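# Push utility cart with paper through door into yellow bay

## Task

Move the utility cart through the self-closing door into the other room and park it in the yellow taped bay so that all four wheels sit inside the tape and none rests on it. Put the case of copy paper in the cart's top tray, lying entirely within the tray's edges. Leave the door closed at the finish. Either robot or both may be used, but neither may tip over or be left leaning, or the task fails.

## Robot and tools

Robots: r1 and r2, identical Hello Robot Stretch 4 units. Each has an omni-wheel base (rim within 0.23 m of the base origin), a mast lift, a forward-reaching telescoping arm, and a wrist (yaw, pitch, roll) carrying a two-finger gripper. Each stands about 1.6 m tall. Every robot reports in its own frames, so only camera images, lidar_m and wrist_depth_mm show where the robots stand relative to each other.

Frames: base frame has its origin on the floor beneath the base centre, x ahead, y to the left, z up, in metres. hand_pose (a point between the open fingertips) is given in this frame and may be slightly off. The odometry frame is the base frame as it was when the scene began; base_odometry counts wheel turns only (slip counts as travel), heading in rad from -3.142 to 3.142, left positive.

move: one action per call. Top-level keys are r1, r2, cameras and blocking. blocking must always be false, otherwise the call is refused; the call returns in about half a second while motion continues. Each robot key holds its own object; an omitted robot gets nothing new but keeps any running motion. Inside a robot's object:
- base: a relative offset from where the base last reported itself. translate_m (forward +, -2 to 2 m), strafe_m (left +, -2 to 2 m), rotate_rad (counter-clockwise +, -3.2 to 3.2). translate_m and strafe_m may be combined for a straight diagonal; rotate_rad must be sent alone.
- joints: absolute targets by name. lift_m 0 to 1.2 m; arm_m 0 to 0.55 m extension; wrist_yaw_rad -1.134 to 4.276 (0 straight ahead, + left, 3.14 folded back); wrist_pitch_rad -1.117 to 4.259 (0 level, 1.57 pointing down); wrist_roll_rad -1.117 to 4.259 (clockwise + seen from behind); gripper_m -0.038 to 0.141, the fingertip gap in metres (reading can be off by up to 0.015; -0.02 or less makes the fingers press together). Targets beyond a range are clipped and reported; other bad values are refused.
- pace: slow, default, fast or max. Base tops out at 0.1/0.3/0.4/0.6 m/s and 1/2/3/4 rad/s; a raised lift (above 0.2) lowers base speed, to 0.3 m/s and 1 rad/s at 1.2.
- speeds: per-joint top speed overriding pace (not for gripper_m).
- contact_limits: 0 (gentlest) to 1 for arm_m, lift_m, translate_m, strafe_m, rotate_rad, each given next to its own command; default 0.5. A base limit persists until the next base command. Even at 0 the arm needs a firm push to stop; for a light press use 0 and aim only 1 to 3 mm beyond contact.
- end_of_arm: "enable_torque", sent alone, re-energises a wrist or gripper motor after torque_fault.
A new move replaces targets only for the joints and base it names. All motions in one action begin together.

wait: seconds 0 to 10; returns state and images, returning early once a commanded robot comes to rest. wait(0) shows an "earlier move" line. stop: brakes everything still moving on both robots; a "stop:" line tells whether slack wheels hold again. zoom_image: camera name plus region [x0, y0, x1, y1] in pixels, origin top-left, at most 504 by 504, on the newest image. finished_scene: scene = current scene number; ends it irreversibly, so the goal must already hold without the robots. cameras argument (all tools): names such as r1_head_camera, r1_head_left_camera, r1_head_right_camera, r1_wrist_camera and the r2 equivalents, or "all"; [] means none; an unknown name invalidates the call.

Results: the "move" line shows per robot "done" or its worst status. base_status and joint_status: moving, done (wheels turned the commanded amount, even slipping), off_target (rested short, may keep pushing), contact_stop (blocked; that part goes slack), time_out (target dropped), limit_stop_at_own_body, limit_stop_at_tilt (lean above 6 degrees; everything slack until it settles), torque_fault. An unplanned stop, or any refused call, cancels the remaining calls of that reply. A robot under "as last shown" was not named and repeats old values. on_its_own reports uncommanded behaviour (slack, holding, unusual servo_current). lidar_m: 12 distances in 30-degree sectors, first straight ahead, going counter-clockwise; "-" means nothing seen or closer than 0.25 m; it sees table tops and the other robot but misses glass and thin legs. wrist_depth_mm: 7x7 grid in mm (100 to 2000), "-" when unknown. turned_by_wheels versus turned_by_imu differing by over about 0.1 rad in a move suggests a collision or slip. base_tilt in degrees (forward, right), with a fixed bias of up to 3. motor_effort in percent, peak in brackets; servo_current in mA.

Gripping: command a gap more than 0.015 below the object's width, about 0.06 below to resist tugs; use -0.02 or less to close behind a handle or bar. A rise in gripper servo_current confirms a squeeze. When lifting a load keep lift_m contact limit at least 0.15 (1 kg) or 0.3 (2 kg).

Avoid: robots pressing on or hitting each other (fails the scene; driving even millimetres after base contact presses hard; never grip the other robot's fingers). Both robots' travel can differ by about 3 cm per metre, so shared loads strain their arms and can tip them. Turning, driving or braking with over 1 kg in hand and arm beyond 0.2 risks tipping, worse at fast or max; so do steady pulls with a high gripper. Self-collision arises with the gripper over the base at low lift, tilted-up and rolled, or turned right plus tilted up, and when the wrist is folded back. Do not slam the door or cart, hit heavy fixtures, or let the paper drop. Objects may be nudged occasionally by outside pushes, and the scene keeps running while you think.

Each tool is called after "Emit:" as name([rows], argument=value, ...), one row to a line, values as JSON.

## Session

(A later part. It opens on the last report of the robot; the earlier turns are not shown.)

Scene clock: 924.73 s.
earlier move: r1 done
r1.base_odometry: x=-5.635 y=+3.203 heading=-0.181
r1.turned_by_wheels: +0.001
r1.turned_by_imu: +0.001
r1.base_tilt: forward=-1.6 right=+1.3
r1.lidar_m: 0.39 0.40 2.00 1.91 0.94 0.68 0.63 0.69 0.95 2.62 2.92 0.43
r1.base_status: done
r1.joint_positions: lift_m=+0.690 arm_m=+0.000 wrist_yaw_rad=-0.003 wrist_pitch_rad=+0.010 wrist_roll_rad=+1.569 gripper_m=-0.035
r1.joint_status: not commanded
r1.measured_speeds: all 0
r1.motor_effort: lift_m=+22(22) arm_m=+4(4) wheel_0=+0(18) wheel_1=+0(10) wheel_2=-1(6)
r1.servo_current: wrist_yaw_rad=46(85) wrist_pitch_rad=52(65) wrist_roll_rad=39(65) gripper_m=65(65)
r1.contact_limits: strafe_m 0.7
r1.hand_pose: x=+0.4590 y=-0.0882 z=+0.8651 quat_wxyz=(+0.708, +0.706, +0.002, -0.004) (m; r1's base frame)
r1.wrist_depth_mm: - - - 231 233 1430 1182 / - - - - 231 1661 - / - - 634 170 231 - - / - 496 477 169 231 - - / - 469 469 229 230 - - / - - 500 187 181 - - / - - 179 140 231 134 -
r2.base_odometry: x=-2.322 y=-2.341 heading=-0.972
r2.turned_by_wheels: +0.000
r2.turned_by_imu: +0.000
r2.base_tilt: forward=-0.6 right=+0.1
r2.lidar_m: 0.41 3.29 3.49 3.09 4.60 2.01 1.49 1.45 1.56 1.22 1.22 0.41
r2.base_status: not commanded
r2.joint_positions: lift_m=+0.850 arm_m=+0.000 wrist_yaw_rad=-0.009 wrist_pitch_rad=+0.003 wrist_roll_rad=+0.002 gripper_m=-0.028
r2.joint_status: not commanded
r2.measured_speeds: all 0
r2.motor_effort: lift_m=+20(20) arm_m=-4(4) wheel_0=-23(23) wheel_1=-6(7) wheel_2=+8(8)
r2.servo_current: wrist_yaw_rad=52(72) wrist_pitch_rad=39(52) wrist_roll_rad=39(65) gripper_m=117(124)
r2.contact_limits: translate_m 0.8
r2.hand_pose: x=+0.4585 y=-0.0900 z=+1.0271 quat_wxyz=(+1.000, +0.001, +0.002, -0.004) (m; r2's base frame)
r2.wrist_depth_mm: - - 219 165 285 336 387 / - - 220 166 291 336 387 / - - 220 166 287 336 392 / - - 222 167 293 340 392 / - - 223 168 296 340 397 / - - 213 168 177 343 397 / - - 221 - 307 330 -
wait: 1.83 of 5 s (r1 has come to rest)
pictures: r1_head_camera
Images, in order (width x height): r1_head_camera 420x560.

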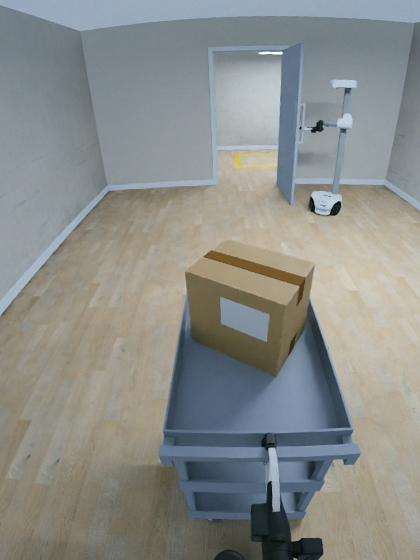

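Emit:
move(r1={"base":{"translate_m":0.04,"strafe_m":0.05},"contact_limits":{"strafe_m":0.7}}, blocking=false, cameras=[])

Emit:
wait(seconds=3, cameras=[])

Emit:
move(r1={"base":{"translate_m":0.3,"strafe_m":-0.03},"contact_limits":{"strafe_m":0.7}}, blocking=false, cameras=[])

Emit:
wait(seconds=5, cameras=["r1_head_camera"])

Scene clock: 934.77 s.
move: r1 moving
r1.base_odometry: x=-5.611 y=+3.224 heading=-0.182
r1.turned_by_wheels: -0.001
r1.turned_by_imu: -0.001
r1.base_tilt: forward=-1.6 right=+1.3
r1.lidar_m: 0.38 0.41 1.98 1.90 0.95 0.70 0.65 0.70 0.98 2.69 2.94 0.44
r1.base_status: translate_m moving; strafe_m moving
r1.joint_positions: lift_m=+0.690 arm_m=+0.000 wrist_yaw_rad=-0.004 wrist_pitch_rad=+0.010 wrist_roll_rad=+1.569 gripper_m=-0.035
r1.joint_status: not commanded
r1.measured_speeds: translate_m=+0.076 strafe_m=+0.098 rotate_rad=+0.005 lift_m=+0.000 arm_m=+0.000 wrist_yaw_rad=+0.000 wrist_pitch_rad=+0.000 wrist_roll_rad=+0.000
r1.motor_effort: lift_m=+22(22) arm_m=+3(4) wheel_0=-6(9) wheel_1=+9(10) wheel_2=-11(13)
r1.servo_current: wrist_yaw_rad=65(65) wrist_pitch_rad=59(65) wrist_roll_rad=52(59) gripper_m=59(65)
r1.contact_limits: strafe_m 0.7
r1.hand_pose: x=+0.4589 y=-0.0886 z=+0.8651 quat_wxyz=(+0.708, +0.706, +0.002, -0.005) (m; r1's base frame)
r1.wrist_depth_mm: - - - - 230 1464 1098 / - - - - 230 1708 - / - - 615 168 230 - - / - 492 466 168 230 - - / - 477 469 229 229 - - / - - 500 187 182 - - / - - 177 139 229 - -
r2: as last shown
r2.turned_by_imu: +0.001
r2.lidar_m: 0.42 3.30 3.49 3.04 4.59 1.99 1.44 1.42 1.54 1.25 1.19 0.41
r2.motor_effort: lift_m=+20(20) arm_m=-4(4) wheel_0=-23(23) wheel_1=-6(6) wheel_2=+8(8)
r2.servo_current: wrist_yaw_rad=65(65) wrist_pitch_rad=46(46) wrist_roll_rad=46(59) gripper_m=117(124)
r2.contact_limits: translate_m 0.8
r2.wrist_depth_mm: - - 218 166 285 334 387 / - - 220 166 290 338 387 / - - 222 167 287 340 387 / - - 221 167 293 340 389 / - - 223 167 296 342 394 / - - 213 168 177 343 397 / - - 220 - 306 327 -
pictures: none
No camera images: "cameras" was empty.

Scene clock: 935.57 s.
earlier move: r1 done
r1.base_odometry: x=-5.587 y=+3.245 heading=-0.181
r1.turned_by_wheels: +0.001
r1.turned_by_imu: +0.001
r1.base_tilt: forward=-1.6 right=+1.3
r1.lidar_m: 0.38 0.41 1.95 1.85 0.99 0.70 0.69 0.72 1.01 2.76 2.96 0.41
r1.base_status: done
r1.joint_positions: lift_m=+0.690 arm_m=+0.000 wrist_yaw_rad=+0.000 wrist_pitch_rad=+0.010 wrist_roll_rad=+1.569 gripper_m=-0.035
r1.joint_status: not commanded
r1.measured_speeds: all 0
r1.motor_effort: lift_m=+22(23) arm_m=+4(4) wheel_0=+1(9) wheel_1=-1(10) wheel_2=+1(13)
r1.servo_current: wrist_yaw_rad=39(65) wrist_pitch_rad=52(72) wrist_roll_rad=52(65) gripper_m=52(65)
r1.contact_limits: strafe_m 0.7
r1.hand_pose: x=+0.4592 y=-0.0875 z=+0.8651 quat_wxyz=(+0.708, +0.706, +0.003, -0.004) (m; r1's base frame)
r1.wrist_depth_mm: - - - 213 216 1537 1182 / - - - 216 219 1537 - / - - 535 219 221 - - / - 452 449 163 224 - - / - 504 492 166 228 - - / - - 525 188 182 - - / - - 178 140 234 133 -
r2.base_odometry: x=-2.322 y=-2.341 heading=-0.972
r2.turned_by_wheels: +0.000
r2.turned_by_imu: +0.000
r2.base_tilt: forward=-0.6 right=+0.1
r2.lidar_m: 0.40 3.28 3.52 3.03 4.60 1.99 1.50 1.43 1.56 1.22 1.21 0.39
r2.base_status: not commanded
r2.joint_positions: lift_m=+0.850 arm_m=+0.000 wrist_yaw_rad=-0.009 wrist_pitch_rad=+0.003 wrist_roll_rad=+0.002 gripper_m=-0.028
r2.joint_status: not commanded
r2.measured_speeds: all 0
r2.motor_effort: lift_m=+20(20) arm_m=-4(4) wheel_0=-23(23) wheel_1=-6(6) wheel_2=+7(8)
r2.servo_current: wrist_yaw_rad=52(72) wrist_pitch_rad=39(46) wrist_roll_rad=39(65) gripper_m=124(130)
r2.contact_limits: translate_m 0.8
r2.hand_pose: x=+0.4585 y=-0.0900 z=+1.0271 quat_wxyz=(+1.000, +0.001, +0.002, -0.004) (m; r2's base frame)
r2.wrist_depth_mm: - - 219 165 285 336 387 / - - 219 165 290 336 389 / - - 221 166 289 336 389 / - - 222 167 293 340 389 / - - 222 168 294 342 397 / - - 213 168 177 343 394 / - - 221 - 306 330 -
wait: 0.80 of 3 s (r1 has come to rest)
pictures: none
No camera images: "cameras" was empty.

Scene clock: 936.07 s.
move: r1 moving
r1.base_odometry: x=-5.557 y=+3.237 heading=-0.181
r1.turned_by_wheels: +0.000
r1.turned_by_imu: +0.000
r1.base_tilt: forward=-1.6 right=+1.3
r1.lidar_m: 0.38 0.39 1.94 1.86 1.04 0.74 0.69 0.76 1.03 2.86 2.99 0.42
r1.base_status: translate_m moving; strafe_m moving
r1.joint_positions: lift_m=+0.690 arm_m=+0.000 wrist_yaw_rad=-0.001 wrist_pitch_rad=+0.010 wrist_roll_rad=+1.569 gripper_m=-0.035
r1.joint_status: not commanded
r1.measured_speeds: translate_m=+0.121 strafe_m=-0.014 rotate_rad=-0.004 lift_m=+0.000 arm_m=+0.000 wrist_yaw_rad=-0.008 wrist_pitch_rad=+0.000 wrist_roll_rad=+0.000
r1.motor_effort: lift_m=+22(23) arm_m=+4(4) wheel_0=+10(11) wheel_1=+5(7) wheel_2=-15(15)
r1.servo_current: wrist_yaw_rad=52(65) wrist_pitch_rad=59(59) wrist_roll_rad=65(65) gripper_m=52(65)
r1.contact_limits: strafe_m 0.7
r1.hand_pose: x=+0.4592 y=-0.0876 z=+0.8651 quat_wxyz=(+0.708, +0.706, +0.003, -0.004) (m; r1's base frame)
r1.wrist_depth_mm: - - - - 228 1499 1138 / - - - - 229 1618 - / - - 603 227 229 - - / - 488 459 227 229 - - / - 477 477 228 229 - - / - - 504 188 182 - - / - - 178 139 229 - -
r2: as last shown
r2.base_tilt: forward=-0.6 right=+0.2
r2.lidar_m: 0.39 3.30 3.46 3.00 4.60 1.99 1.49 1.44 1.55 1.24 1.21 0.40
r2.motor_effort: lift_m=+20(20) arm_m=-4(4) wheel_0=-23(23) wheel_1=-7(7) wheel_2=+8(8)
r2.servo_current: wrist_yaw_rad=72(72) wrist_pitch_rad=46(46) wrist_roll_rad=46(52) gripper_m=124(130)
r2.contact_limits: translate_m 0.8
r2.wrist_depth_mm: - - 219 165 283 336 387 / - - 220 166 290 336 387 / - - 220 166 289 340 392 / - - 223 167 293 340 392 / - - 223 167 297 340 394 / - - 212 168 177 343 397 / - - 220 - 306 327 -
pictures: none
No camera images: "cameras" was empty.

Scene clock: 938.03 s.
earlier move: r1 done
r1.base_odometry: x=-5.297 y=+3.162 heading=-0.181
r1.turned_by_wheels: +0.001
r1.turned_by_imu: +0.001
r1.base_tilt: forward=-1.6 right=+1.3
r1.lidar_m: 0.34 0.36 1.94 1.90 1.43 1.02 0.97 1.03 1.44 2.81 2.94 0.45
r1.base_status: done
r1.joint_positions: lift_m=+0.690 arm_m=+0.000 wrist_yaw_rad=+0.001 wrist_pitch_rad=+0.010 wrist_roll_rad=+1.569 gripper_m=-0.035
r1.joint_status: not commanded
r1.measured_speeds: all 0
r1.motor_effort: lift_m=+22(23) arm_m=-4(4) wheel_0=+3(12) wheel_1=+3(7) wheel_2=+3(15)
r1.servo_current: wrist_yaw_rad=39(72) wrist_pitch_rad=65(65) wrist_roll_rad=52(65) gripper_m=52(65)
r1.contact_limits: strafe_m 0.7
r1.hand_pose: x=+0.4594 y=-0.0872 z=+0.8651 quat_wxyz=(+0.708, +0.706, +0.004, -0.003) (m; r1's base frame)
r1.wrist_depth_mm: - - - 198 268 276 278 / - - - 255 258 1618 1182 / - - - 247 248 1756 - / - - 621 238 241 - - / - 477 455 177 236 - - / - 477 462 188 182 - - / - 496 178 160 222 133 -
r2.base_odometry: x=-2.322 y=-2.341 heading=-0.972
r2.turned_by_wheels: +0.000
r2.turned_by_imu: +0.000
r2.base_tilt: forward=-0.5 right=+0.1
r2.lidar_m: 0.40 3.30 3.50 2.78 4.60 1.98 1.51 1.43 1.54 1.25 1.20 0.44
r2.base_status: not commanded
r2.joint_positions: lift_m=+0.850 arm_m=+0.000 wrist_yaw_rad=-0.009 wrist_pitch_rad=+0.003 wrist_roll_rad=+0.002 gripper_m=-0.028
r2.joint_status: not commanded
r2.measured_speeds: all 0
r2.motor_effort: lift_m=+20(20) arm_m=-4(4) wheel_0=-23(23) wheel_1=-6(7) wheel_2=+8(8)
r2.servo_current: wrist_yaw_rad=65(72) wrist_pitch_rad=39(46) wrist_roll_rad=46(59) gripper_m=117(130)
r2.contact_limits: translate_m 0.8
r2.hand_pose: x=+0.4585 y=-0.0900 z=+1.0271 quat_wxyz=(+1.000, +0.001, +0.002, -0.004) (m; r2's base frame)
r2.wrist_depth_mm: - - 219 166 285 334 387 / - - 220 166 291 334 387 / - - 220 166 286 338 387 / - - 221 167 293 338 394 / - - 224 167 296 340 397 / - - 213 167 178 343 397 / - - 220 - 306 329 -
wait: 1.97 of 5 s (r1 has come to rest)
pictures: r1_head_camera
Images, in order (width x height): r1_head_camera 420x560.

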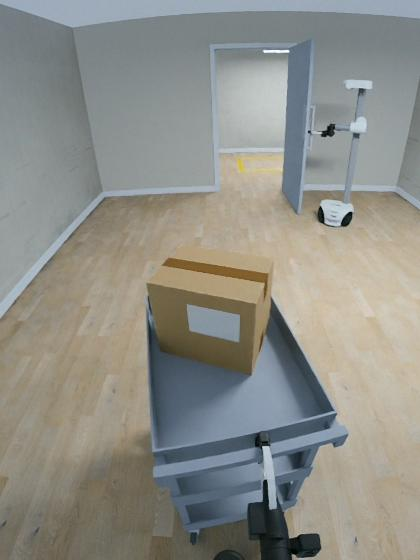

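Emit:
move(r1={"base":{"translate_m":0.12,"strafe_m":0.24},"contact_limits":{"strafe_m":0.7}}, blocking=false, cameras=[])

Emit:
wait(seconds=4, cameras=["r1_head_camera"])

Emit:
move(r1={"base":{"translate_m":0.2,"strafe_m":-0.02},"contact_limits":{"strafe_m":0.7}}, blocking=false, cameras=[])

Emit:
wait(seconds=5, cameras=["r1_head_camera"])

Scene clock: 954.17 s.
move: r1 moving
r1.base_odometry: x=-5.278 y=+3.187 heading=-0.182
r1.turned_by_wheels: -0.001
r1.turned_by_imu: -0.001
r1.base_tilt: forward=-1.6 right=+1.3
r1.lidar_m: 0.36 0.34 1.91 1.86 1.44 1.04 0.99 1.04 1.46 2.87 2.97 0.46
r1.base_status: translate_m moving; strafe_m moving
r1.joint_positions: lift_m=+0.690 arm_m=+0.000 wrist_yaw_rad=-0.004 wrist_pitch_rad=+0.010 wrist_roll_rad=+1.569 gripper_m=-0.035
r1.joint_status: not commanded
r1.measured_speeds: translate_m=+0.056 strafe_m=+0.107 rotate_rad=-0.001 lift_m=+0.000 arm_m=+0.000 wrist_yaw_rad=-0.043 wrist_pitch_rad=+0.000 wrist_roll_rad=+0.000
r1.motor_effort: lift_m=+22(22) arm_m=-1(4) wheel_0=-9(9) wheel_1=+11(11) wheel_2=-10(10)
r1.servo_current: wrist_yaw_rad=59(59) wrist_pitch_rad=46(59) wrist_roll_rad=46(59) gripper_m=52(59)
r1.contact_limits: strafe_m 0.7
r1.hand_pose: x=+0.4589 y=-0.0887 z=+0.8651 quat_wxyz=(+0.708, +0.706, +0.002, -0.005) (m; r1's base frame)
r1.wrist_depth_mm: - - - - 279 286 287 / - - - 258 265 1576 1182 / - - - 252 254 1708 - / - - - 243 245 - - / - 549 477 177 236 - - / - 462 449 188 181 - - / - 473 181 139 219 133 -
r2: as last shown
r2.turned_by_imu: +0.001
r2.base_tilt: forward=-0.6 right=+0.2
r2.lidar_m: 0.41 3.28 3.50 2.81 4.60 2.00 1.49 1.45 1.54 1.23 1.20 0.41
r2.servo_current: wrist_yaw_rad=65(65) wrist_pitch_rad=39(46) wrist_roll_rad=46(52) gripper_m=111(117)
r2.contact_limits: translate_m 0.8
r2.wrist_depth_mm: - - 220 165 285 334 389 / - - 220 166 290 334 387 / - - 220 167 289 338 389 / - - 221 167 294 338 394 / - - 222 167 296 343 394 / - - 212 168 177 345 394 / - - 220 - 307 329 -
pictures: none
No camera images: "cameras" was empty.

Scene clock: 956.03 s.
earlier move: r1 done
r1.base_odometry: x=-5.136 y=+3.376 heading=-0.181
r1.turned_by_wheels: +0.001
r1.turned_by_imu: +0.001
r1.base_tilt: forward=-1.6 right=+1.3
r1.lidar_m: 0.39 0.38 1.70 1.64 1.58 1.15 1.09 1.15 1.61 3.07 3.20 0.42
r1.base_status: done
r1.joint_positions: lift_m=+0.690 arm_m=+0.000 wrist_yaw_rad=-0.001 wrist_pitch_rad=+0.010 wrist_roll_rad=+1.569 gripper_m=-0.035
r1.joint_status: not commanded
r1.measured_speeds: all 0
r1.motor_effort: lift_m=+22(23) arm_m=-4(4) wheel_0=-3(13) wheel_1=-1(11) wheel_2=-1(11)
r1.servo_current: wrist_yaw_rad=39(72) wrist_pitch_rad=59(65) wrist_roll_rad=39(72) gripper_m=52(65)
r1.contact_limits: strafe_m 0.7
r1.hand_pose: x=+0.4591 y=-0.0878 z=+0.8651 quat_wxyz=(+0.708, +0.706, +0.003, -0.004) (m; r1's base frame)
r1.wrist_depth_mm: - - - 230 230 1464 1160 / - - - - 230 1661 - / - - 609 168 230 - - / - 492 466 168 231 - - / - 473 469 169 230 - - / - - 504 189 182 - - / - - 178 140 230 133 -
r2.base_odometry: x=-2.322 y=-2.341 heading=-0.972
r2.turned_by_wheels: +0.000
r2.turned_by_imu: +0.000
r2.base_tilt: forward=-0.6 right=+0.1
r2.lidar_m: 0.40 3.30 3.50 2.73 4.59 2.02 1.48 1.43 1.52 1.25 1.20 0.41
r2.base_status: not commanded
r2.joint_positions: lift_m=+0.850 arm_m=+0.000 wrist_yaw_rad=-0.009 wrist_pitch_rad=+0.003 wrist_roll_rad=+0.002 gripper_m=-0.028
r2.joint_status: not commanded
r2.measured_speeds: all 0
r2.motor_effort: lift_m=+20(20) arm_m=-4(4) wheel_0=-23(23) wheel_1=-6(7) wheel_2=+7(8)
r2.servo_current: wrist_yaw_rad=65(78) wrist_pitch_rad=46(46) wrist_roll_rad=39(59) gripper_m=124(124)
r2.contact_limits: translate_m 0.8
r2.hand_pose: x=+0.4585 y=-0.0900 z=+1.0271 quat_wxyz=(+1.000, +0.001, +0.002, -0.004) (m; r2's base frame)
r2.wrist_depth_mm: - - 219 165 285 336 387 / - - 220 166 291 338 389 / - - 220 166 286 338 392 / - - 221 167 294 340 394 / - - 223 167 296 342 392 / - - 213 168 178 342 397 / - - 220 - 306 329 -
wait: 1.87 of 4 s (r1 has come to rest)
pictures: r1_head_camera
Images, in order (width x height): r1_head_camera 420x560.

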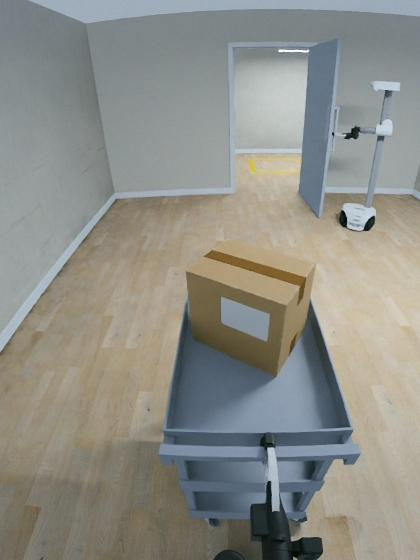

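Scene clock: 956.53 s.
move: r1 moving
r1.base_odometry: x=-5.106 y=+3.368 heading=-0.181
r1.turned_by_wheels: +0.000
r1.turned_by_imu: +0.000
r1.base_tilt: forward=-1.6 right=+1.3
r1.lidar_m: 0.38 0.41 1.69 1.65 1.63 1.18 1.14 1.17 1.66 3.08 3.20 0.42
r1.base_status: translate_m moving; strafe_m moving
r1.joint_positions: lift_m=+0.690 arm_m=+0.000 wrist_yaw_rad=-0.001 wrist_pitch_rad=+0.010 wrist_roll_rad=+1.569 gripper_m=-0.035
r1.joint_status: not commanded
r1.measured_speeds: translate_m=+0.122 strafe_m=-0.012 rotate_rad=+0.000 lift_m=+0.000 arm_m=+0.000 wrist_yaw_rad=+0.000 wrist_pitch_rad=+0.000 wrist_roll_rad=+0.000
r1.motor_effort: lift_m=+22(22) arm_m=+4(4) wheel_0=+11(11) wheel_1=+6(6) wheel_2=-13(13)
r1.servo_current: wrist_yaw_rad=46(59) wrist_pitch_rad=65(65) wrist_roll_rad=39(59) gripper_m=52(65)
r1.contact_limits: strafe_m 0.7
r1.hand_pose: x=+0.4591 y=-0.0878 z=+0.8651 quat_wxyz=(+0.708, +0.706, +0.003, -0.004) (m; r1's base frame)
r1.wrist_depth_mm: - - - 234 236 1537 1138 / - - - - 234 1661 - / - - - 171 232 - - / - 512 484 170 232 - - / - 473 469 229 229 - - / - - 496 189 181 - - / - - 179 139 228 - -
r2: as last shown
r2.lidar_m: 0.39 3.30 3.49 2.73 4.59 1.96 1.50 1.44 1.53 1.24 1.21 0.41
r2.motor_effort: lift_m=+20(20) arm_m=-4(4) wheel_0=-23(23) wheel_1=-7(7) wheel_2=+8(8)
r2.servo_current: wrist_yaw_rad=65(72) wrist_pitch_rad=39(46) wrist_roll_rad=46(59) gripper_m=117(124)
r2.contact_limits: translate_m 0.8
r2.wrist_depth_mm: - - 219 165 283 332 387 / - - 220 165 290 338 392 / - - 220 167 286 340 389 / - - 221 167 293 340 392 / - - 223 167 296 340 394 / - - 212 167 177 345 397 / - - 221 - 306 329 -
pictures: none
No camera images: "cameras" was empty.

Scene clock: 958.10 s.
earlier move: r1 done
r1.base_odometry: x=-4.942 y=+3.321 heading=-0.180
r1.turned_by_wheels: +0.000
r1.turned_by_imu: +0.001
r1.base_tilt: forward=-1.6 right=+1.2
r1.lidar_m: 0.37 0.37 1.69 1.61 1.75 1.36 1.29 1.37 1.88 3.06 3.19 0.46
r1.base_status: done
r1.joint_positions: lift_m=+0.690 arm_m=+0.000 wrist_yaw_rad=+0.003 wrist_pitch_rad=+0.010 wrist_roll_rad=+1.569 gripper_m=-0.035
r1.joint_status: not commanded
r1.measured_speeds: all 0
r1.motor_effort: lift_m=+22(23) arm_m=-4(4) wheel_0=+4(13) wheel_1=+2(7) wheel_2=+2(13)
r1.servo_current: wrist_yaw_rad=52(72) wrist_pitch_rad=52(65) wrist_roll_rad=39(72) gripper_m=52(65)
r1.contact_limits: strafe_m 0.7
r1.hand_pose: x=+0.4596 y=-0.0865 z=+0.8651 quat_wxyz=(+0.708, +0.706, +0.005, -0.002) (m; r1's base frame)
r1.wrist_depth_mm: - - - 250 254 265 276 / - - - 246 248 1661 1182 / - - - 240 242 1808 - / - - 554 178 237 - - / - 462 459 230 235 - - / - 500 473 189 182 - - / - - 179 161 224 133 -
r2.base_odometry: x=-2.322 y=-2.341 heading=-0.972
r2.turned_by_wheels: +0.000
r2.turned_by_imu: +0.000
r2.base_tilt: forward=-0.6 right=+0.2
r2.lidar_m: 0.40 3.28 3.48 2.60 4.59 2.01 1.50 1.43 1.53 1.24 1.20 0.39
r2.base_status: not commanded
r2.joint_positions: lift_m=+0.850 arm_m=+0.000 wrist_yaw_rad=-0.009 wrist_pitch_rad=+0.003 wrist_roll_rad=+0.002 gripper_m=-0.028
r2.joint_status: not commanded
r2.measured_speeds: all 0
r2.motor_effort: lift_m=+20(20) arm_m=-4(4) wheel_0=-22(23) wheel_1=-6(7) wheel_2=+8(8)
r2.servo_current: wrist_yaw_rad=52(72) wrist_pitch_rad=39(46) wrist_roll_rad=46(59) gripper_m=117(130)
r2.contact_limits: translate_m 0.8
r2.hand_pose: x=+0.4585 y=-0.0900 z=+1.0271 quat_wxyz=(+1.000, +0.001, +0.002, -0.004) (m; r2's base frame)
r2.wrist_depth_mm: - - 219 165 285 334 387 / - - 220 165 290 336 389 / - - 220 167 287 338 389 / - - 221 167 293 338 394 / - - 224 167 296 343 394 / - - 213 168 177 345 399 / - - 220 - 306 330 -
wait: 1.57 of 5 s (r1 has come to rest)
pictures: r1_head_camera
Images, in order (width x height): r1_head_camera 420x560.

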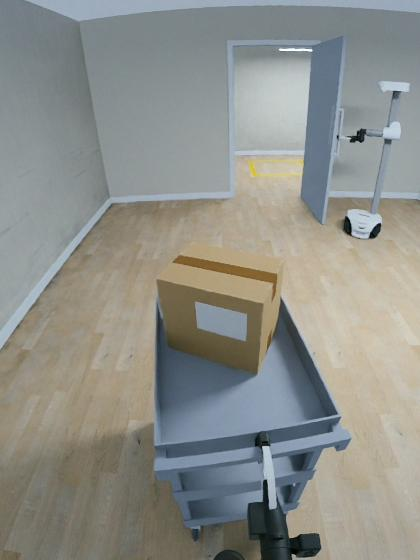

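Emit:
move(r1={"base":{"strafe_m":0.22}}, blocking=false, cameras=[])

Emit:
wait(seconds=3, cameras=["r1_head_camera"])

Scene clock: 981.10 s.
move: r1 moving
r1.base_odometry: x=-4.936 y=+3.356 heading=-0.181
r1.turned_by_wheels: -0.001
r1.turned_by_imu: -0.001
r1.base_tilt: forward=-1.6 right=+1.3
r1.lidar_m: 0.36 0.37 1.68 1.60 1.73 1.35 1.30 1.38 1.89 3.09 3.20 0.44
r1.base_status: strafe_m moving
r1.joint_positions: lift_m=+0.690 arm_m=+0.000 wrist_yaw_rad=-0.003 wrist_pitch_rad=+0.010 wrist_roll_rad=+1.569 gripper_m=-0.035
r1.joint_status: not commanded
r1.measured_speeds: translate_m=+0.000 strafe_m=+0.140 rotate_rad=+0.000 lift_m=+0.000 arm_m=+0.000 wrist_yaw_rad=-0.045 wrist_pitch_rad=+0.000 wrist_roll_rad=+0.000
r1.motor_effort: lift_m=+22(23) arm_m=-4(4) wheel_0=-14(14) wheel_1=+7(10) wheel_2=-2(2)
r1.servo_current: wrist_yaw_rad=52(59) wrist_pitch_rad=52(65) wrist_roll_rad=52(52) gripper_m=59(65)
r1.hand_pose: x=+0.4590 y=-0.0884 z=+0.8651 quat_wxyz=(+0.708, +0.706, +0.002, -0.005) (m; r1's base frame)
r1.wrist_depth_mm: - - - 256 263 271 279 / - - - 251 253 1661 1182 / - - - 243 246 1808 - / - - 585 237 239 - - / - 452 462 175 234 - - / - 480 466 188 181 - - / - 500 181 140 223 133 -
r2: as last shown
r2.lidar_m: 0.41 3.29 3.50 2.62 4.60 1.98 1.51 1.45 1.53 1.26 1.20 0.42
r2.motor_effort: lift_m=+20(20) arm_m=-4(4) wheel_0=-23(23) wheel_1=-6(7) wheel_2=+8(8)
r2.servo_current: wrist_yaw_rad=52(65) wrist_pitch_rad=39(46) wrist_roll_rad=46(59) gripper_m=124(124)
r2.contact_limits: translate_m 0.8
r2.wrist_depth_mm: - - 220 165 283 336 387 / - - 219 166 291 334 387 / - - 220 167 287 338 392 / - - 221 167 293 340 392 / - - 223 168 297 345 394 / - - 212 168 177 345 397 / - - 220 - 307 329 -
pictures: none
No camera images: "cameras" was empty.

Scene clock: 982.63 s.
earlier move: r1 done
r1.base_odometry: x=-4.903 y=+3.537 heading=-0.181
r1.turned_by_wheels: +0.001
r1.turned_by_imu: +0.001
r1.base_tilt: forward=-1.6 right=+1.3
r1.lidar_m: 0.41 0.44 1.46 1.42 1.53 1.36 1.29 1.33 1.88 3.25 3.39 0.40
r1.base_status: done
r1.joint_positions: lift_m=+0.690 arm_m=+0.000 wrist_yaw_rad=+0.000 wrist_pitch_rad=+0.010 wrist_roll_rad=+1.569 gripper_m=-0.035
r1.joint_status: not commanded
r1.measured_speeds: all 0
r1.motor_effort: lift_m=+22(23) arm_m=-4(4) wheel_0=-2(17) wheel_1=-1(10) wheel_2=+1(4)
r1.servo_current: wrist_yaw_rad=52(65) wrist_pitch_rad=65(72) wrist_roll_rad=46(65) gripper_m=59(65)
r1.hand_pose: x=+0.4593 y=-0.0875 z=+0.8651 quat_wxyz=(+0.708, +0.706, +0.003, -0.004) (m; r1's base frame)
r1.wrist_depth_mm: - - - - 207 1537 - / - - 597 153 211 - - / - 492 473 156 216 - - / - 459 459 159 221 - - / - 549 525 164 227 - - / - - 564 188 181 - - / - - 177 160 237 133 -
r2.base_odometry: x=-2.322 y=-2.341 heading=-0.972
r2.turned_by_wheels: +0.000
r2.turned_by_imu: +0.000
r2.base_tilt: forward=-0.6 right=+0.1
r2.lidar_m: 0.41 3.28 3.48 2.67 4.61 2.01 1.50 1.44 1.54 1.26 1.22 0.43
r2.base_status: not commanded
r2.joint_positions: lift_m=+0.850 arm_m=+0.000 wrist_yaw_rad=-0.009 wrist_pitch_rad=+0.003 wrist_roll_rad=+0.002 gripper_m=-0.028
r2.joint_status: not commanded
r2.measured_speeds: all 0
r2.motor_effort: lift_m=+20(20) arm_m=-4(4) wheel_0=-23(23) wheel_1=-6(7) wheel_2=+8(8)
r2.servo_current: wrist_yaw_rad=72(72) wrist_pitch_rad=33(46) wrist_roll_rad=46(59) gripper_m=117(130)
r2.contact_limits: translate_m 0.8
r2.hand_pose: x=+0.4585 y=-0.0900 z=+1.0271 quat_wxyz=(+1.000, +0.001, +0.002, -0.004) (m; r2's base frame)
r2.wrist_depth_mm: - - 218 165 285 334 387 / - - 220 166 291 338 387 / - - 220 167 287 338 392 / - - 222 167 293 340 389 / - - 222 168 296 340 394 / - - 211 168 178 343 399 / - - 220 - 306 327 -
wait: 1.53 of 3 s (r1 has come to rest)
pictures: r1_head_camera
Images, in order (width x height): r1_head_camera 420x560.

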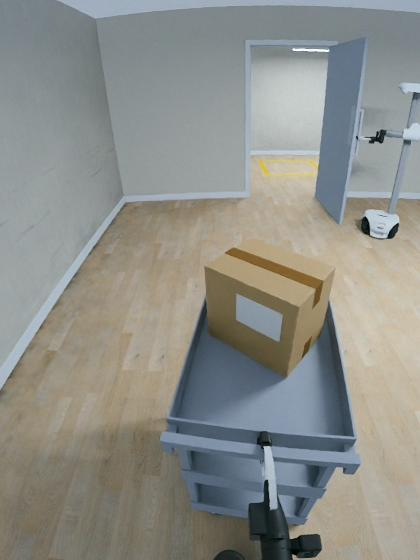

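Emit:
move(r1={"base":{"strafe_m":0.12}}, blocking=false, cameras=[])

Emit:
wait(seconds=2.5, cameras=[])

Emit:
move(r1={"base":{"translate_m":0.3,"strafe_m":-0.06}}, blocking=false, cameras=["r1_head_camera"])

Emit:
wait(seconds=3, cameras=["r1_head_camera"])

Scene clock: 989.10 s.
move: r1 moving
r1.base_odometry: x=-4.896 y=+3.573 heading=-0.181
r1.turned_by_wheels: -0.001
r1.turned_by_imu: -0.001
r1.base_tilt: forward=-1.6 right=+1.3
r1.lidar_m: 0.39 0.43 1.45 1.40 1.49 1.35 1.30 1.35 1.88 3.31 3.45 0.41
r1.base_status: strafe_m moving
r1.joint_positions: lift_m=+0.690 arm_m=+0.000 wrist_yaw_rad=-0.001 wrist_pitch_rad=+0.010 wrist_roll_rad=+1.569 gripper_m=-0.035
r1.joint_status: not commanded
r1.measured_speeds: translate_m=+0.001 strafe_m=+0.140 rotate_rad=-0.005 lift_m=+0.000 arm_m=+0.000 wrist_yaw_rad=-0.003 wrist_pitch_rad=+0.000 wrist_roll_rad=+0.000
r1.motor_effort: lift_m=+22(23) arm_m=-4(4) wheel_0=-16(16) wheel_1=+7(8) wheel_2=-1(2)
r1.servo_current: wrist_yaw_rad=46(72) wrist_pitch_rad=52(59) wrist_roll_rad=39(72) gripper_m=52(59)
r1.hand_pose: x=+0.4592 y=-0.0877 z=+0.8651 quat_wxyz=(+0.708, +0.706, +0.003, -0.004) (m; r1's base frame)
r1.wrist_depth_mm: - - - - 211 1576 1160 / - - 615 - 214 - - / - 496 477 - 219 - - / - 459 459 220 222 - - / - 539 517 224 228 - - / - - 559 188 180 - - / - - 177 140 236 133 -
r2: as last shown
r2.turned_by_imu: +0.001
r2.lidar_m: 0.41 3.29 3.50 2.66 4.59 2.00 1.50 1.45 1.54 1.23 1.21 0.41
r2.motor_effort: lift_m=+20(20) arm_m=-4(4) wheel_0=-22(23) wheel_1=-6(7) wheel_2=+7(8)
r2.servo_current: wrist_yaw_rad=52(72) wrist_pitch_rad=39(46) wrist_roll_rad=52(59) gripper_m=111(124)
r2.contact_limits: translate_m 0.8
r2.wrist_depth_mm: - - 219 165 283 334 387 / - - 220 166 290 334 387 / - - 220 166 287 338 392 / - - 222 167 293 340 392 / - - 223 167 297 342 394 / - - 213 168 177 343 397 / - - 220 - 307 329 -
pictures: none
No camera images: "cameras" was empty.

Scene clock: 990.17 s.
earlier move: r1 done
r1.base_odometry: x=-4.881 y=+3.655 heading=-0.181
r1.turned_by_wheels: +0.001
r1.turned_by_imu: +0.001
r1.base_tilt: forward=-1.6 right=+1.3
r1.lidar_m: 0.41 0.48 1.37 1.29 1.42 1.37 1.28 1.37 1.89 3.38 3.56 0.39
r1.base_status: done
r1.joint_positions: lift_m=+0.690 arm_m=+0.000 wrist_yaw_rad=-0.001 wrist_pitch_rad=+0.010 wrist_roll_rad=+1.569 gripper_m=-0.035
r1.joint_status: not commanded
r1.measured_speeds: all 0
r1.motor_effort: lift_m=+22(23) arm_m=-4(4) wheel_0=-1(16) wheel_1=+0(8) wheel_2=+0(2)
r1.servo_current: wrist_yaw_rad=46(72) wrist_pitch_rad=59(65) wrist_roll_rad=26(72) gripper_m=59(59)
r1.hand_pose: x=+0.4592 y=-0.0877 z=+0.8651 quat_wxyz=(+0.708, +0.706, +0.003, -0.004) (m; r1's base frame)
r1.wrist_depth_mm: - - - - 189 - - / - 496 480 - 196 - - / - 430 433 - 204 - - / - 504 488 151 215 - - / - - 574 158 221 - - / - - - 189 181 1708 - / - - 178 160 244 143 -
r2.base_odometry: x=-2.322 y=-2.341 heading=-0.972
r2.turned_by_wheels: +0.000
r2.turned_by_imu: +0.000
r2.base_tilt: forward=-0.6 right=+0.1
r2.lidar_m: 0.40 3.29 3.46 2.73 4.59 2.02 1.49 1.44 1.55 1.26 1.21 0.42
r2.base_status: not commanded
r2.joint_positions: lift_m=+0.850 arm_m=+0.000 wrist_yaw_rad=-0.009 wrist_pitch_rad=+0.003 wrist_roll_rad=+0.002 gripper_m=-0.028
r2.joint_status: not commanded
r2.measured_speeds: all 0
r2.motor_effort: lift_m=+20(20) arm_m=-4(4) wheel_0=-22(23) wheel_1=-6(7) wheel_2=+8(8)
r2.servo_current: wrist_yaw_rad=65(78) wrist_pitch_rad=46(46) wrist_roll_rad=52(59) gripper_m=117(124)
r2.contact_limits: translate_m 0.8
r2.hand_pose: x=+0.4585 y=-0.0900 z=+1.0271 quat_wxyz=(+1.000, +0.001, +0.002, -0.004) (m; r2's base frame)
r2.wrist_depth_mm: - - 219 166 285 336 387 / - - 219 166 291 336 387 / - - 221 166 287 338 387 / - - 221 167 294 340 392 / - - 223 168 296 342 394 / - - 213 168 178 345 397 / - - 220 - 307 329 -
wait: 1.07 of 2.5 s (r1 has come to rest)
pictures: none
No camera images: "cameras" was empty.

Scene clock: 990.67 s.
move: r1 moving
r1.base_odometry: x=-4.852 y=+3.643 heading=-0.181
r1.turned_by_wheels: +0.000
r1.turned_by_imu: +0.000
r1.base_tilt: forward=-1.6 right=+1.3
r1.lidar_m: 0.38 0.48 1.37 1.31 1.41 1.37 1.32 1.37 1.92 3.39 3.52 0.38
r1.base_status: translate_m moving; strafe_m moving
r1.joint_positions: lift_m=+0.690 arm_m=+0.000 wrist_yaw_rad=-0.001 wrist_pitch_rad=+0.010 wrist_roll_rad=+1.569 gripper_m=-0.035
r1.joint_status: not commanded
r1.measured_speeds: translate_m=+0.121 strafe_m=-0.024 rotate_rad=-0.002 lift_m=+0.000 arm_m=+0.000 wrist_yaw_rad=+0.000 wrist_pitch_rad=+0.000 wrist_roll_rad=+0.000
r1.motor_effort: lift_m=+22(22) arm_m=+4(4) wheel_0=+10(12) wheel_1=+7(7) wheel_2=-12(13)
r1.servo_current: wrist_yaw_rad=59(59) wrist_pitch_rad=59(65) wrist_roll_rad=59(59) gripper_m=59(59)
r1.hand_pose: x=+0.4591 y=-0.0877 z=+0.8651 quat_wxyz=(+0.708, +0.706, +0.003, -0.004) (m; r1's base frame)
r1.wrist_depth_mm: - - - - 189 - - / - 525 484 - 196 - - / - 430 433 - 204 - - / - 500 480 150 213 - - / - - 569 156 222 - - / - - - 188 181 1576 - / - - 178 139 242 143 -
r2: as last shown
r2.lidar_m: 0.40 3.29 3.48 2.67 4.61 1.98 1.49 1.43 1.53 1.25 1.22 0.41
r2.motor_effort: lift_m=+20(20) arm_m=-4(4) wheel_0=-22(23) wheel_1=-6(6) wheel_2=+8(8)
r2.servo_current: wrist_yaw_rad=52(72) wrist_pitch_rad=46(46) wrist_roll_rad=59(59) gripper_m=117(124)
r2.contact_limits: translate_m 0.8
r2.wrist_depth_mm: - - 220 165 285 336 387 / - - 220 166 289 336 387 / - - 221 167 286 338 389 / - - 221 167 293 340 397 / - - 224 167 296 342 392 / - - 213 168 177 343 397 / - - 221 - 306 329 -
pictures: r1_head_camera
Images, in order (width x height): r1_head_camera 420x560.

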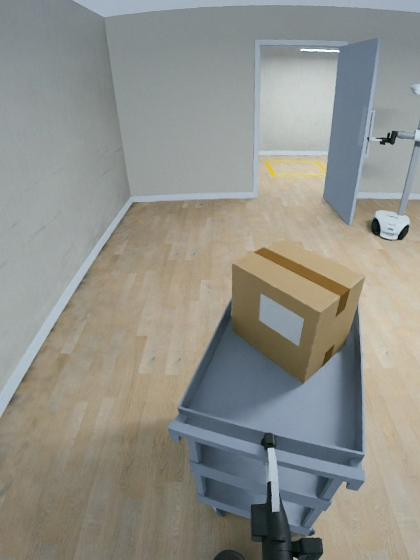

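Scene clock: 992.63 s.
earlier move: r1 done
r1.base_odometry: x=-4.597 y=+3.542 heading=-0.180
r1.turned_by_wheels: +0.000
r1.turned_by_imu: +0.000
r1.base_tilt: forward=-1.6 right=+1.3
r1.lidar_m: 0.39 0.44 1.43 1.35 1.46 1.66 1.59 1.69 2.30 3.32 3.48 0.41
r1.base_status: done
r1.joint_positions: lift_m=+0.690 arm_m=+0.000 wrist_yaw_rad=+0.002 wrist_pitch_rad=+0.010 wrist_roll_rad=+1.569 gripper_m=-0.035
r1.joint_status: not commanded
r1.measured_speeds: all 0
r1.motor_effort: lift_m=+22(23) arm_m=-4(4) wheel_0=+2(15) wheel_1=+2(7) wheel_2=+2(13)
r1.servo_current: wrist_yaw_rad=59(65) wrist_pitch_rad=52(72) wrist_roll_rad=39(65) gripper_m=59(65)
r1.hand_pose: x=+0.4595 y=-0.0869 z=+0.8651 quat_wxyz=(+0.708, +0.706, +0.004, -0.003) (m; r1's base frame)
r1.wrist_depth_mm: - - - - 204 1537 - / - - 559 148 208 - - / - 469 455 153 213 - - / - 466 466 157 219 - - / - - 535 161 225 - - / - - 580 187 181 - - / - - 178 161 238 133 -
r2.base_odometry: x=-2.322 y=-2.341 heading=-0.972
r2.turned_by_wheels: +0.000
r2.turned_by_imu: +0.000
r2.base_tilt: forward=-0.6 right=+0.1
r2.lidar_m: 0.40 3.28 2.60 2.47 4.59 1.98 1.51 1.43 1.56 1.26 1.21 0.41
r2.base_status: not commanded
r2.joint_positions: lift_m=+0.850 arm_m=+0.000 wrist_yaw_rad=-0.009 wrist_pitch_rad=+0.003 wrist_roll_rad=+0.002 gripper_m=-0.028
r2.joint_status: not commanded
r2.measured_speeds: all 0
r2.motor_effort: lift_m=+20(20) arm_m=-4(4) wheel_0=-22(23) wheel_1=-6(7) wheel_2=+8(8)
r2.servo_current: wrist_yaw_rad=59(72) wrist_pitch_rad=39(46) wrist_roll_rad=52(59) gripper_m=117(124)
r2.contact_limits: translate_m 0.8
r2.hand_pose: x=+0.4585 y=-0.0900 z=+1.0271 quat_wxyz=(+1.000, +0.001, +0.002, -0.004) (m; r2's base frame)
r2.wrist_depth_mm: - - 219 166 285 332 389 / - - 220 165 290 338 387 / - - 221 167 287 338 389 / - - 222 167 294 338 392 / - - 223 167 296 342 394 / - - 213 168 177 345 399 / - - 221 - 306 329 -
wait: 1.97 of 3 s (r1 has come to rest)
pictures: r1_head_camera
Images, in order (width x height): r1_head_camera 420x560.

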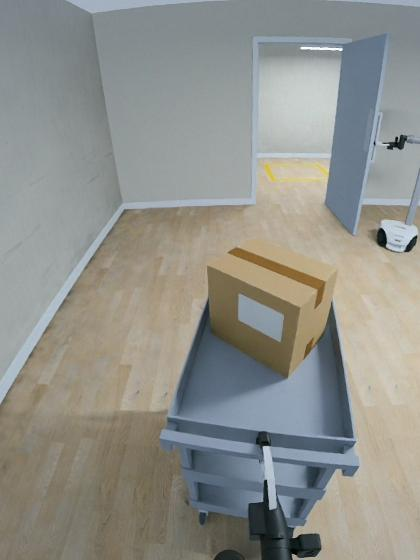

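Emit:
move(r1={"base":{"strafe_m":0.2}}, blocking=false, cameras=[])

Emit:
wait(seconds=2.5, cameras=[])

Emit:
move(r1={"base":{"translate_m":0.35,"strafe_m":-0.13}}, blocking=false, cameras=[])

Emit:
wait(seconds=3, cameras=["r1_head_camera"])

Scene clock: 1027.97 s.
move: r1 moving
r1.base_odometry: x=-4.590 y=+3.578 heading=-0.181
r1.turned_by_wheels: -0.001
r1.turned_by_imu: -0.003
r1.base_tilt: forward=-1.6 right=+1.3
r1.lidar_m: 0.40 0.46 1.39 1.33 1.41 1.66 1.59 1.67 2.29 3.36 3.51 0.39
r1.base_status: strafe_m moving
r1.joint_positions: lift_m=+0.690 arm_m=+0.000 wrist_yaw_rad=-0.004 wrist_pitch_rad=+0.010 wrist_roll_rad=+1.569 gripper_m=-0.035
r1.joint_status: not commanded
r1.measured_speeds: translate_m=-0.001 strafe_m=+0.142 rotate_rad=+0.008 lift_m=+0.000 arm_m=+0.000 wrist_yaw_rad=-0.004 wrist_pitch_rad=+0.000 wrist_roll_rad=+0.000
r1.motor_effort: lift_m=+22(23) arm_m=-4(4) wheel_0=-16(16) wheel_1=+8(10) wheel_2=-2(2)
r1.servo_current: wrist_yaw_rad=39(65) wrist_pitch_rad=59(72) wrist_roll_rad=46(59) gripper_m=52(59)
r1.hand_pose: x=+0.4590 y=-0.0885 z=+0.8651 quat_wxyz=(+0.708, +0.706, +0.002, -0.005) (m; r1's base frame)
r1.wrist_depth_mm: - - - - 209 1537 1229 / - - 597 154 213 - - / - 492 477 158 217 - - / - 462 459 160 220 - - / - 544 521 164 227 - - / - - 564 168 180 - - / - - 178 139 236 143 -
r2: as last shown
r2.turned_by_imu: +0.005
r2.lidar_m: 0.41 3.29 2.59 2.48 4.58 1.97 1.49 1.44 1.54 1.25 1.20 0.40
r2.servo_current: wrist_yaw_rad=52(72) wrist_pitch_rad=39(46) wrist_roll_rad=46(59) gripper_m=124(130)
r2.contact_limits: translate_m 0.8
r2.wrist_depth_mm: - - 219 165 283 334 384 / - - 220 166 291 338 387 / - - 221 166 286 336 389 / - - 221 167 294 340 394 / - - 223 167 296 342 392 / - - 213 168 177 343 397 / - - 220 - 306 327 -
pictures: none
No camera images: "cameras" was empty.

Scene clock: 1029.43 s.
earlier move: r1 done
r1.base_odometry: x=-4.561 y=+3.739 heading=-0.180
r1.turned_by_wheels: +0.001
r1.turned_by_imu: +0.001
r1.base_tilt: forward=-1.6 right=+1.3
r1.lidar_m: 0.42 1.72 1.21 1.15 1.24 1.67 1.58 1.69 2.31 3.51 3.67 0.36
r1.base_status: done
r1.joint_positions: lift_m=+0.690 arm_m=+0.000 wrist_yaw_rad=-0.001 wrist_pitch_rad=+0.010 wrist_roll_rad=+1.569 gripper_m=-0.035
r1.joint_status: not commanded
r1.measured_speeds: all 0
r1.motor_effort: lift_m=+22(23) arm_m=-4(4) wheel_0=-2(16) wheel_1=+0(10) wheel_2=+1(3)
r1.servo_current: wrist_yaw_rad=33(72) wrist_pitch_rad=59(72) wrist_roll_rad=52(59) gripper_m=59(65)
r1.hand_pose: x=+0.4592 y=-0.0878 z=+0.8651 quat_wxyz=(+0.708, +0.706, +0.003, -0.004) (m; r1's base frame)
r1.wrist_depth_mm: - 439 442 109 167 166 - / - 397 402 116 176 177 - / - 452 452 122 189 - - / - - 559 134 203 - - / - - - 146 219 715 - / - - - - 181 1576 - / - - 178 161 255 142 -
r2.base_odometry: x=-2.322 y=-2.341 heading=-0.972
r2.turned_by_wheels: +0.000
r2.turned_by_imu: +0.000
r2.base_tilt: forward=-0.6 right=+0.1
r2.lidar_m: 0.41 3.28 2.62 2.55 4.58 1.98 1.48 1.44 1.54 1.25 1.22 0.42
r2.base_status: not commanded
r2.joint_positions: lift_m=+0.850 arm_m=+0.000 wrist_yaw_rad=-0.009 wrist_pitch_rad=+0.003 wrist_roll_rad=+0.002 gripper_m=-0.028
r2.joint_status: not commanded
r2.measured_speeds: all 0
r2.motor_effort: lift_m=+20(20) arm_m=-4(4) wheel_0=-22(23) wheel_1=-6(7) wheel_2=+8(8)
r2.servo_current: wrist_yaw_rad=59(72) wrist_pitch_rad=39(46) wrist_roll_rad=46(59) gripper_m=124(130)
r2.contact_limits: translate_m 0.8
r2.hand_pose: x=+0.4585 y=-0.0900 z=+1.0271 quat_wxyz=(+1.000, +0.001, +0.002, -0.004) (m; r2's base frame)
r2.wrist_depth_mm: - - 220 165 285 336 389 / - - 220 166 291 336 384 / - - 220 166 287 338 389 / - - 222 167 293 340 394 / - - 223 168 297 342 394 / - - 213 168 178 345 394 / - - 220 - 306 327 -
wait: 1.47 of 2.5 s (r1 has come to rest)
pictures: none
No camera images: "cameras" was empty.

Scene clock: 1029.93 s.
move: r1 moving
r1.base_odometry: x=-4.532 y=+3.722 heading=-0.180
r1.turned_by_wheels: +0.000
r1.turned_by_imu: +0.000
r1.base_tilt: forward=-1.6 right=+1.2
r1.lidar_m: 0.42 0.52 1.24 1.16 1.27 1.68 1.60 1.68 2.37 3.53 3.67 0.37
r1.base_status: translate_m moving; strafe_m moving
r1.joint_positions: lift_m=+0.690 arm_m=+0.000 wrist_yaw_rad=-0.001 wrist_pitch_rad=+0.010 wrist_roll_rad=+1.569 gripper_m=-0.035
r1.joint_status: not commanded
r1.measured_speeds: translate_m=+0.123 strafe_m=-0.045 rotate_rad=-0.001 lift_m=+0.000 arm_m=+0.000 wrist_yaw_rad=+0.000 wrist_pitch_rad=+0.000 wrist_roll_rad=+0.000
r1.motor_effort: lift_m=+22(23) arm_m=+4(4) wheel_0=+10(13) wheel_1=+4(8) wheel_2=-10(12)
r1.servo_current: wrist_yaw_rad=46(52) wrist_pitch_rad=59(65) wrist_roll_rad=33(72) gripper_m=59(59)
r1.hand_pose: x=+0.4591 y=-0.0878 z=+0.8651 quat_wxyz=(+0.708, +0.706, +0.003, -0.004) (m; r1's base frame)
r1.wrist_depth_mm: - 436 439 107 166 164 - / - 397 402 114 175 175 - / - 449 445 120 186 - - / - - 549 131 200 - - / - - - 144 216 707 - / - - - 160 181 1576 - / - - 177 159 252 143 -
r2: as last shown
r2.base_tilt: forward=-0.5 right=+0.1
r2.lidar_m: 0.40 3.27 2.58 2.53 4.58 2.00 1.46 1.45 1.52 1.24 1.18 0.38
r2.motor_effort: lift_m=+20(20) arm_m=-4(4) wheel_0=-22(23) wheel_1=-6(6) wheel_2=+7(8)
r2.servo_current: wrist_yaw_rad=65(72) wrist_pitch_rad=33(46) wrist_roll_rad=52(65) gripper_m=130(130)
r2.contact_limits: translate_m 0.8
r2.wrist_depth_mm: - - 219 165 285 336 389 / - - 220 166 290 336 387 / - - 220 166 287 338 389 / - - 221 167 294 340 392 / - - 223 168 296 342 397 / - - 213 167 177 342 394 / - - 220 - 307 329 -
pictures: none
No camera images: "cameras" was empty.

Scene clock: 1032.10 s.
earlier move: r1 done
r1.base_odometry: x=-4.240 y=+3.549 heading=-0.180
r1.turned_by_wheels: +0.000
r1.turned_by_imu: +0.001
r1.base_tilt: forward=-1.6 right=+1.3
r1.lidar_m: 0.41 0.48 1.37 1.29 1.36 1.92 1.90 2.04 2.83 3.41 3.55 0.41
r1.base_status: done
r1.joint_positions: lift_m=+0.690 arm_m=+0.000 wrist_yaw_rad=+0.001 wrist_pitch_rad=+0.010 wrist_roll_rad=+1.569 gripper_m=-0.035
r1.joint_status: not commanded
r1.measured_speeds: all 0
r1.motor_effort: lift_m=+22(23) arm_m=-4(4) wheel_0=+2(16) wheel_1=+2(8) wheel_2=+2(12)
r1.servo_current: wrist_yaw_rad=39(72) wrist_pitch_rad=59(72) wrist_roll_rad=33(72) gripper_m=59(65)
r1.hand_pose: x=+0.4594 y=-0.0870 z=+0.8651 quat_wxyz=(+0.708, +0.706, +0.004, -0.003) (m; r1's base frame)
r1.wrist_depth_mm: - - - - 192 - - / - 521 504 - 200 - - / - 430 430 146 206 - - / - 492 484 152 216 - - / - - 564 158 223 - - / - - 634 189 181 1618 - / - - 177 161 242 142 -
r2.base_odometry: x=-2.322 y=-2.341 heading=-0.972
r2.turned_by_wheels: +0.000
r2.turned_by_imu: +0.000
r2.base_tilt: forward=-0.6 right=+0.1
r2.lidar_m: 0.39 3.29 2.21 2.31 4.59 1.99 1.48 1.43 1.54 1.24 1.21 0.40
r2.base_status: not commanded
r2.joint_positions: lift_m=+0.850 arm_m=+0.000 wrist_yaw_rad=-0.009 wrist_pitch_rad=+0.003 wrist_roll_rad=+0.002 gripper_m=-0.028
r2.joint_status: not commanded
r2.measured_speeds: all 0
r2.motor_effort: lift_m=+20(20) arm_m=-4(4) wheel_0=-23(23) wheel_1=-6(7) wheel_2=+8(8)
r2.servo_current: wrist_yaw_rad=59(72) wrist_pitch_rad=39(46) wrist_roll_rad=52(65) gripper_m=124(130)
r2.contact_limits: translate_m 0.8
r2.hand_pose: x=+0.4585 y=-0.0900 z=+1.0271 quat_wxyz=(+1.000, +0.001, +0.002, -0.004) (m; r2's base frame)
r2.wrist_depth_mm: - - 219 166 283 334 387 / - - 219 166 291 336 387 / - - 220 166 287 338 389 / - - 222 167 294 340 394 / - - 223 168 296 340 397 / - - 213 168 178 343 397 / - - 220 - 307 329 -
wait: 2.17 of 3 s (r1 has come to rest)
pictures: r1_head_camera
Images, in order (width x height): r1_head_camera 420x560.

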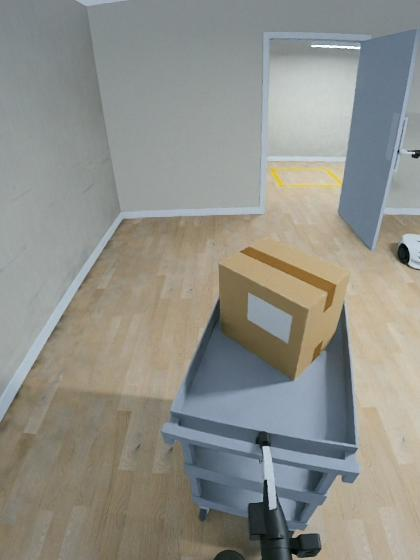

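Emit:
move(r1={"base":{"strafe_m":0.18}}, blocking=false, cameras=[])

Emit:
wait(seconds=2.5, cameras=[])

Emit:
move(r1={"base":{"translate_m":0.4,"strafe_m":-0.18}}, blocking=false, cameras=[])

Emit:
wait(seconds=3, cameras=["r1_head_camera"])

Scene clock: 1040.03 s.
move: r1 moving
r1.base_odometry: x=-4.233 y=+3.584 heading=-0.181
r1.turned_by_wheels: -0.001
r1.turned_by_imu: -0.001
r1.base_tilt: forward=-1.6 right=+1.3
r1.lidar_m: 0.39 0.46 1.36 1.26 1.32 1.87 1.93 2.05 2.80 3.45 3.57 0.39
r1.base_status: strafe_m moving
r1.joint_positions: lift_m=+0.690 arm_m=+0.000 wrist_yaw_rad=-0.004 wrist_pitch_rad=+0.010 wrist_roll_rad=+1.569 gripper_m=-0.035
r1.joint_status: not commanded
r1.measured_speeds: translate_m=+0.000 strafe_m=+0.143 rotate_rad=-0.001 lift_m=+0.000 arm_m=+0.000 wrist_yaw_rad=-0.015 wrist_pitch_rad=+0.000 wrist_roll_rad=+0.000
r1.motor_effort: lift_m=+22(23) arm_m=-4(4) wheel_0=-14(14) wheel_1=+9(10) wheel_2=-2(2)
r1.servo_current: wrist_yaw_rad=52(65) wrist_pitch_rad=59(59) wrist_roll_rad=59(65) gripper_m=59(65)
r1.hand_pose: x=+0.4590 y=-0.0885 z=+0.8651 quat_wxyz=(+0.708, +0.706, +0.002, -0.005) (m; r1's base frame)
r1.wrist_depth_mm: - - - - 198 1397 - / - - 521 146 205 - - / - 436 439 151 210 - - / - 488 473 156 219 - - / - - 549 161 224 - - / - - 603 168 180 - - / - - 178 140 241 133 -
r2: as last shown
r2.base_tilt: forward=-0.6 right=+0.2
r2.lidar_m: 0.39 3.29 2.25 2.31 4.60 1.97 1.49 1.45 1.53 1.22 1.21 0.43
r2.motor_effort: lift_m=+20(20) arm_m=-4(4) wheel_0=-23(23) wheel_1=-6(6) wheel_2=+8(8)
r2.servo_current: wrist_yaw_rad=52(59) wrist_pitch_rad=39(46) wrist_roll_rad=52(52) gripper_m=117(130)
r2.contact_limits: translate_m 0.8
r2.wrist_depth_mm: - - 219 165 285 336 384 / - - 220 165 289 336 387 / - - 220 166 286 336 389 / - - 222 167 293 342 389 / - - 223 167 296 343 394 / - - 213 167 177 345 399 / - - 220 - 307 329 -
pictures: none
No camera images: "cameras" was empty.

Scene clock: 1041.40 s.
earlier move: r1 done
r1.base_odometry: x=-4.207 y=+3.726 heading=-0.180
r1.turned_by_wheels: +0.001
r1.turned_by_imu: +0.001
r1.base_tilt: forward=-1.6 right=+1.3
r1.lidar_m: 0.40 1.67 1.15 1.10 1.18 1.67 1.92 2.05 2.83 3.56 3.75 0.35
r1.base_status: done
r1.joint_positions: lift_m=+0.690 arm_m=+0.000 wrist_yaw_rad=-0.002 wrist_pitch_rad=+0.010 wrist_roll_rad=+1.569 gripper_m=-0.035
r1.joint_status: not commanded
r1.measured_speeds: all 0
r1.motor_effort: lift_m=+22(23) arm_m=-4(4) wheel_0=-2(16) wheel_1=+0(10) wheel_2=+2(3)
r1.servo_current: wrist_yaw_rad=59(65) wrist_pitch_rad=59(65) wrist_roll_rad=59(65) gripper_m=52(65)
r1.hand_pose: x=+0.4591 y=-0.0879 z=+0.8651 quat_wxyz=(+0.708, +0.706, +0.003, -0.004) (m; r1's base frame)
r1.wrist_depth_mm: - 415 418 103 160 160 - / - 389 392 110 172 172 - / - 477 462 - 185 186 - / - - 585 - 200 - - / - - - - 218 1661 - / - - - - 181 1576 - / - - 177 161 260 142 1205
r2.base_odometry: x=-2.322 y=-2.341 heading=-0.972
r2.turned_by_wheels: +0.000
r2.turned_by_imu: +0.000
r2.base_tilt: forward=-0.6 right=+0.1
r2.lidar_m: 0.41 3.30 2.33 2.34 4.60 2.01 1.48 1.44 1.54 1.26 1.21 0.40
r2.base_status: not commanded
r2.joint_positions: lift_m=+0.850 arm_m=+0.000 wrist_yaw_rad=-0.009 wrist_pitch_rad=+0.003 wrist_roll_rad=+0.002 gripper_m=-0.028
r2.joint_status: not commanded
r2.measured_speeds: all 0
r2.motor_effort: lift_m=+20(20) arm_m=-4(4) wheel_0=-23(23) wheel_1=-6(7) wheel_2=+8(8)
r2.servo_current: wrist_yaw_rad=46(78) wrist_pitch_rad=39(46) wrist_roll_rad=59(59) gripper_m=124(130)
r2.contact_limits: translate_m 0.8
r2.hand_pose: x=+0.4585 y=-0.0900 z=+1.0271 quat_wxyz=(+1.000, +0.001, +0.002, -0.004) (m; r2's base frame)
r2.wrist_depth_mm: - - 220 165 285 336 387 / - - 220 166 291 336 387 / - - 221 167 285 338 389 / - - 222 167 293 340 394 / - - 223 167 297 343 394 / - - 212 168 177 343 397 / - - 220 - 306 330 -
wait: 1.37 of 2.5 s (r1 has come to rest)
pictures: none
No camera images: "cameras" was empty.

Scene clock: 1041.90 s.
move: r1 moving
r1.base_odometry: x=-4.179 y=+3.706 heading=-0.179
r1.turned_by_wheels: +0.001
r1.turned_by_imu: +0.001
r1.base_tilt: forward=-1.6 right=+1.2
r1.lidar_m: 0.42 0.53 1.20 1.11 1.17 1.68 1.96 2.08 2.85 3.57 3.72 0.34
r1.base_status: translate_m moving; strafe_m moving
r1.joint_positions: lift_m=+0.690 arm_m=+0.000 wrist_yaw_rad=-0.001 wrist_pitch_rad=+0.010 wrist_roll_rad=+1.569 gripper_m=-0.035
r1.joint_status: not commanded
r1.measured_speeds: translate_m=+0.122 strafe_m=-0.054 rotate_rad=+0.006 lift_m=+0.000 arm_m=+0.000 wrist_yaw_rad=+0.008 wrist_pitch_rad=+0.000 wrist_roll_rad=+0.000
r1.motor_effort: lift_m=+22(23) arm_m=+4(4) wheel_0=+13(14) wheel_1=+5(6) wheel_2=-9(12)
r1.servo_current: wrist_yaw_rad=46(59) wrist_pitch_rad=59(59) wrist_roll_rad=46(65) gripper_m=59(59)
r1.hand_pose: x=+0.4592 y=-0.0877 z=+0.8651 quat_wxyz=(+0.708, +0.706, +0.003, -0.004) (m; r1's base frame)
r1.wrist_depth_mm: - 407 413 - 156 158 - / - 382 387 107 170 167 - / - 480 462 113 181 182 - / - - 585 - 196 - - / - - - - 214 1708 - / - - - - 182 1576 - / - - 177 159 256 143 1205
r2: as last shown
r2.base_tilt: forward=-0.7 right=+0.2
r2.lidar_m: 0.38 3.29 2.28 2.40 4.60 1.99 1.50 1.45 1.54 1.23 1.20 0.42
r2.servo_current: wrist_yaw_rad=52(65) wrist_pitch_rad=39(46) wrist_roll_rad=46(59) gripper_m=124(130)
r2.contact_limits: translate_m 0.8
r2.wrist_depth_mm: - - 219 165 283 334 389 / - - 219 166 290 336 387 / - - 220 167 286 338 389 / - - 222 167 294 338 392 / - - 223 167 297 343 392 / - - 213 168 178 343 399 / - - 220 - 306 330 -
pictures: none
No camera images: "cameras" was empty.

Scene clock: 1044.23 s.
earlier move: r1 done
r1.base_odometry: x=-3.846 y=+3.477 heading=-0.179
r1.turned_by_wheels: +0.000
r1.turned_by_imu: +0.000
r1.base_tilt: forward=-1.6 right=+1.3
r1.lidar_m: 0.42 0.46 1.39 1.27 1.37 1.93 2.33 2.48 3.35 3.41 2.87 0.38
r1.base_status: done
r1.joint_positions: lift_m=+0.690 arm_m=+0.000 wrist_yaw_rad=+0.001 wrist_pitch_rad=+0.010 wrist_roll_rad=+1.569 gripper_m=-0.035
r1.joint_status: not commanded
r1.measured_speeds: all 0
r1.motor_effort: lift_m=+22(23) arm_m=-4(4) wheel_0=+2(17) wheel_1=+4(7) wheel_2=+0(12)
r1.servo_current: wrist_yaw_rad=39(72) wrist_pitch_rad=52(65) wrist_roll_rad=39(65) gripper_m=59(59)
r1.hand_pose: x=+0.4594 y=-0.0872 z=+0.8651 quat_wxyz=(+0.708, +0.706, +0.004, -0.003) (m; r1's base frame)
r1.wrist_depth_mm: - - - - 196 615 - / - - 521 - 204 - - / - 436 439 148 208 - - / - 484 469 154 217 - - / - - 554 159 224 - - / - - 615 188 181 - - / - - 177 161 240 133 -
r2.base_odometry: x=-2.322 y=-2.341 heading=-0.972
r2.turned_by_wheels: +0.000
r2.turned_by_imu: +0.000
r2.base_tilt: forward=-0.5 right=+0.1
r2.lidar_m: 0.41 3.27 1.96 2.76 4.59 2.01 1.50 1.44 1.54 1.26 1.21 0.38
r2.base_status: not commanded
r2.joint_positions: lift_m=+0.850 arm_m=+0.000 wrist_yaw_rad=-0.009 wrist_pitch_rad=+0.003 wrist_roll_rad=+0.002 gripper_m=-0.028
r2.joint_status: not commanded
r2.measured_speeds: all 0
r2.motor_effort: lift_m=+20(20) arm_m=-4(4) wheel_0=-23(23) wheel_1=-6(7) wheel_2=+8(8)
r2.servo_current: wrist_yaw_rad=52(72) wrist_pitch_rad=39(52) wrist_roll_rad=59(59) gripper_m=117(130)
r2.contact_limits: translate_m 0.8
r2.hand_pose: x=+0.4585 y=-0.0900 z=+1.0271 quat_wxyz=(+1.000, +0.001, +0.002, -0.004) (m; r2's base frame)
r2.wrist_depth_mm: - - 219 166 285 336 389 / - - 220 166 290 338 387 / - - 220 166 287 338 389 / - - 222 167 293 340 389 / - - 223 168 294 342 392 / - - 213 168 177 347 397 / - - 220 - 306 329 -
wait: 2.33 of 3 s (r1 has come to rest)
pictures: r1_head_camera
Images, in order (width x height): r1_head_camera 420x560.

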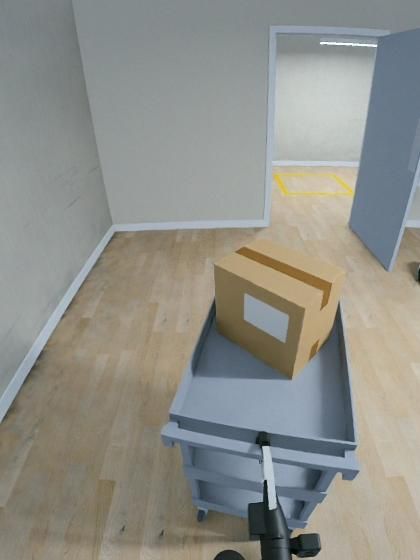

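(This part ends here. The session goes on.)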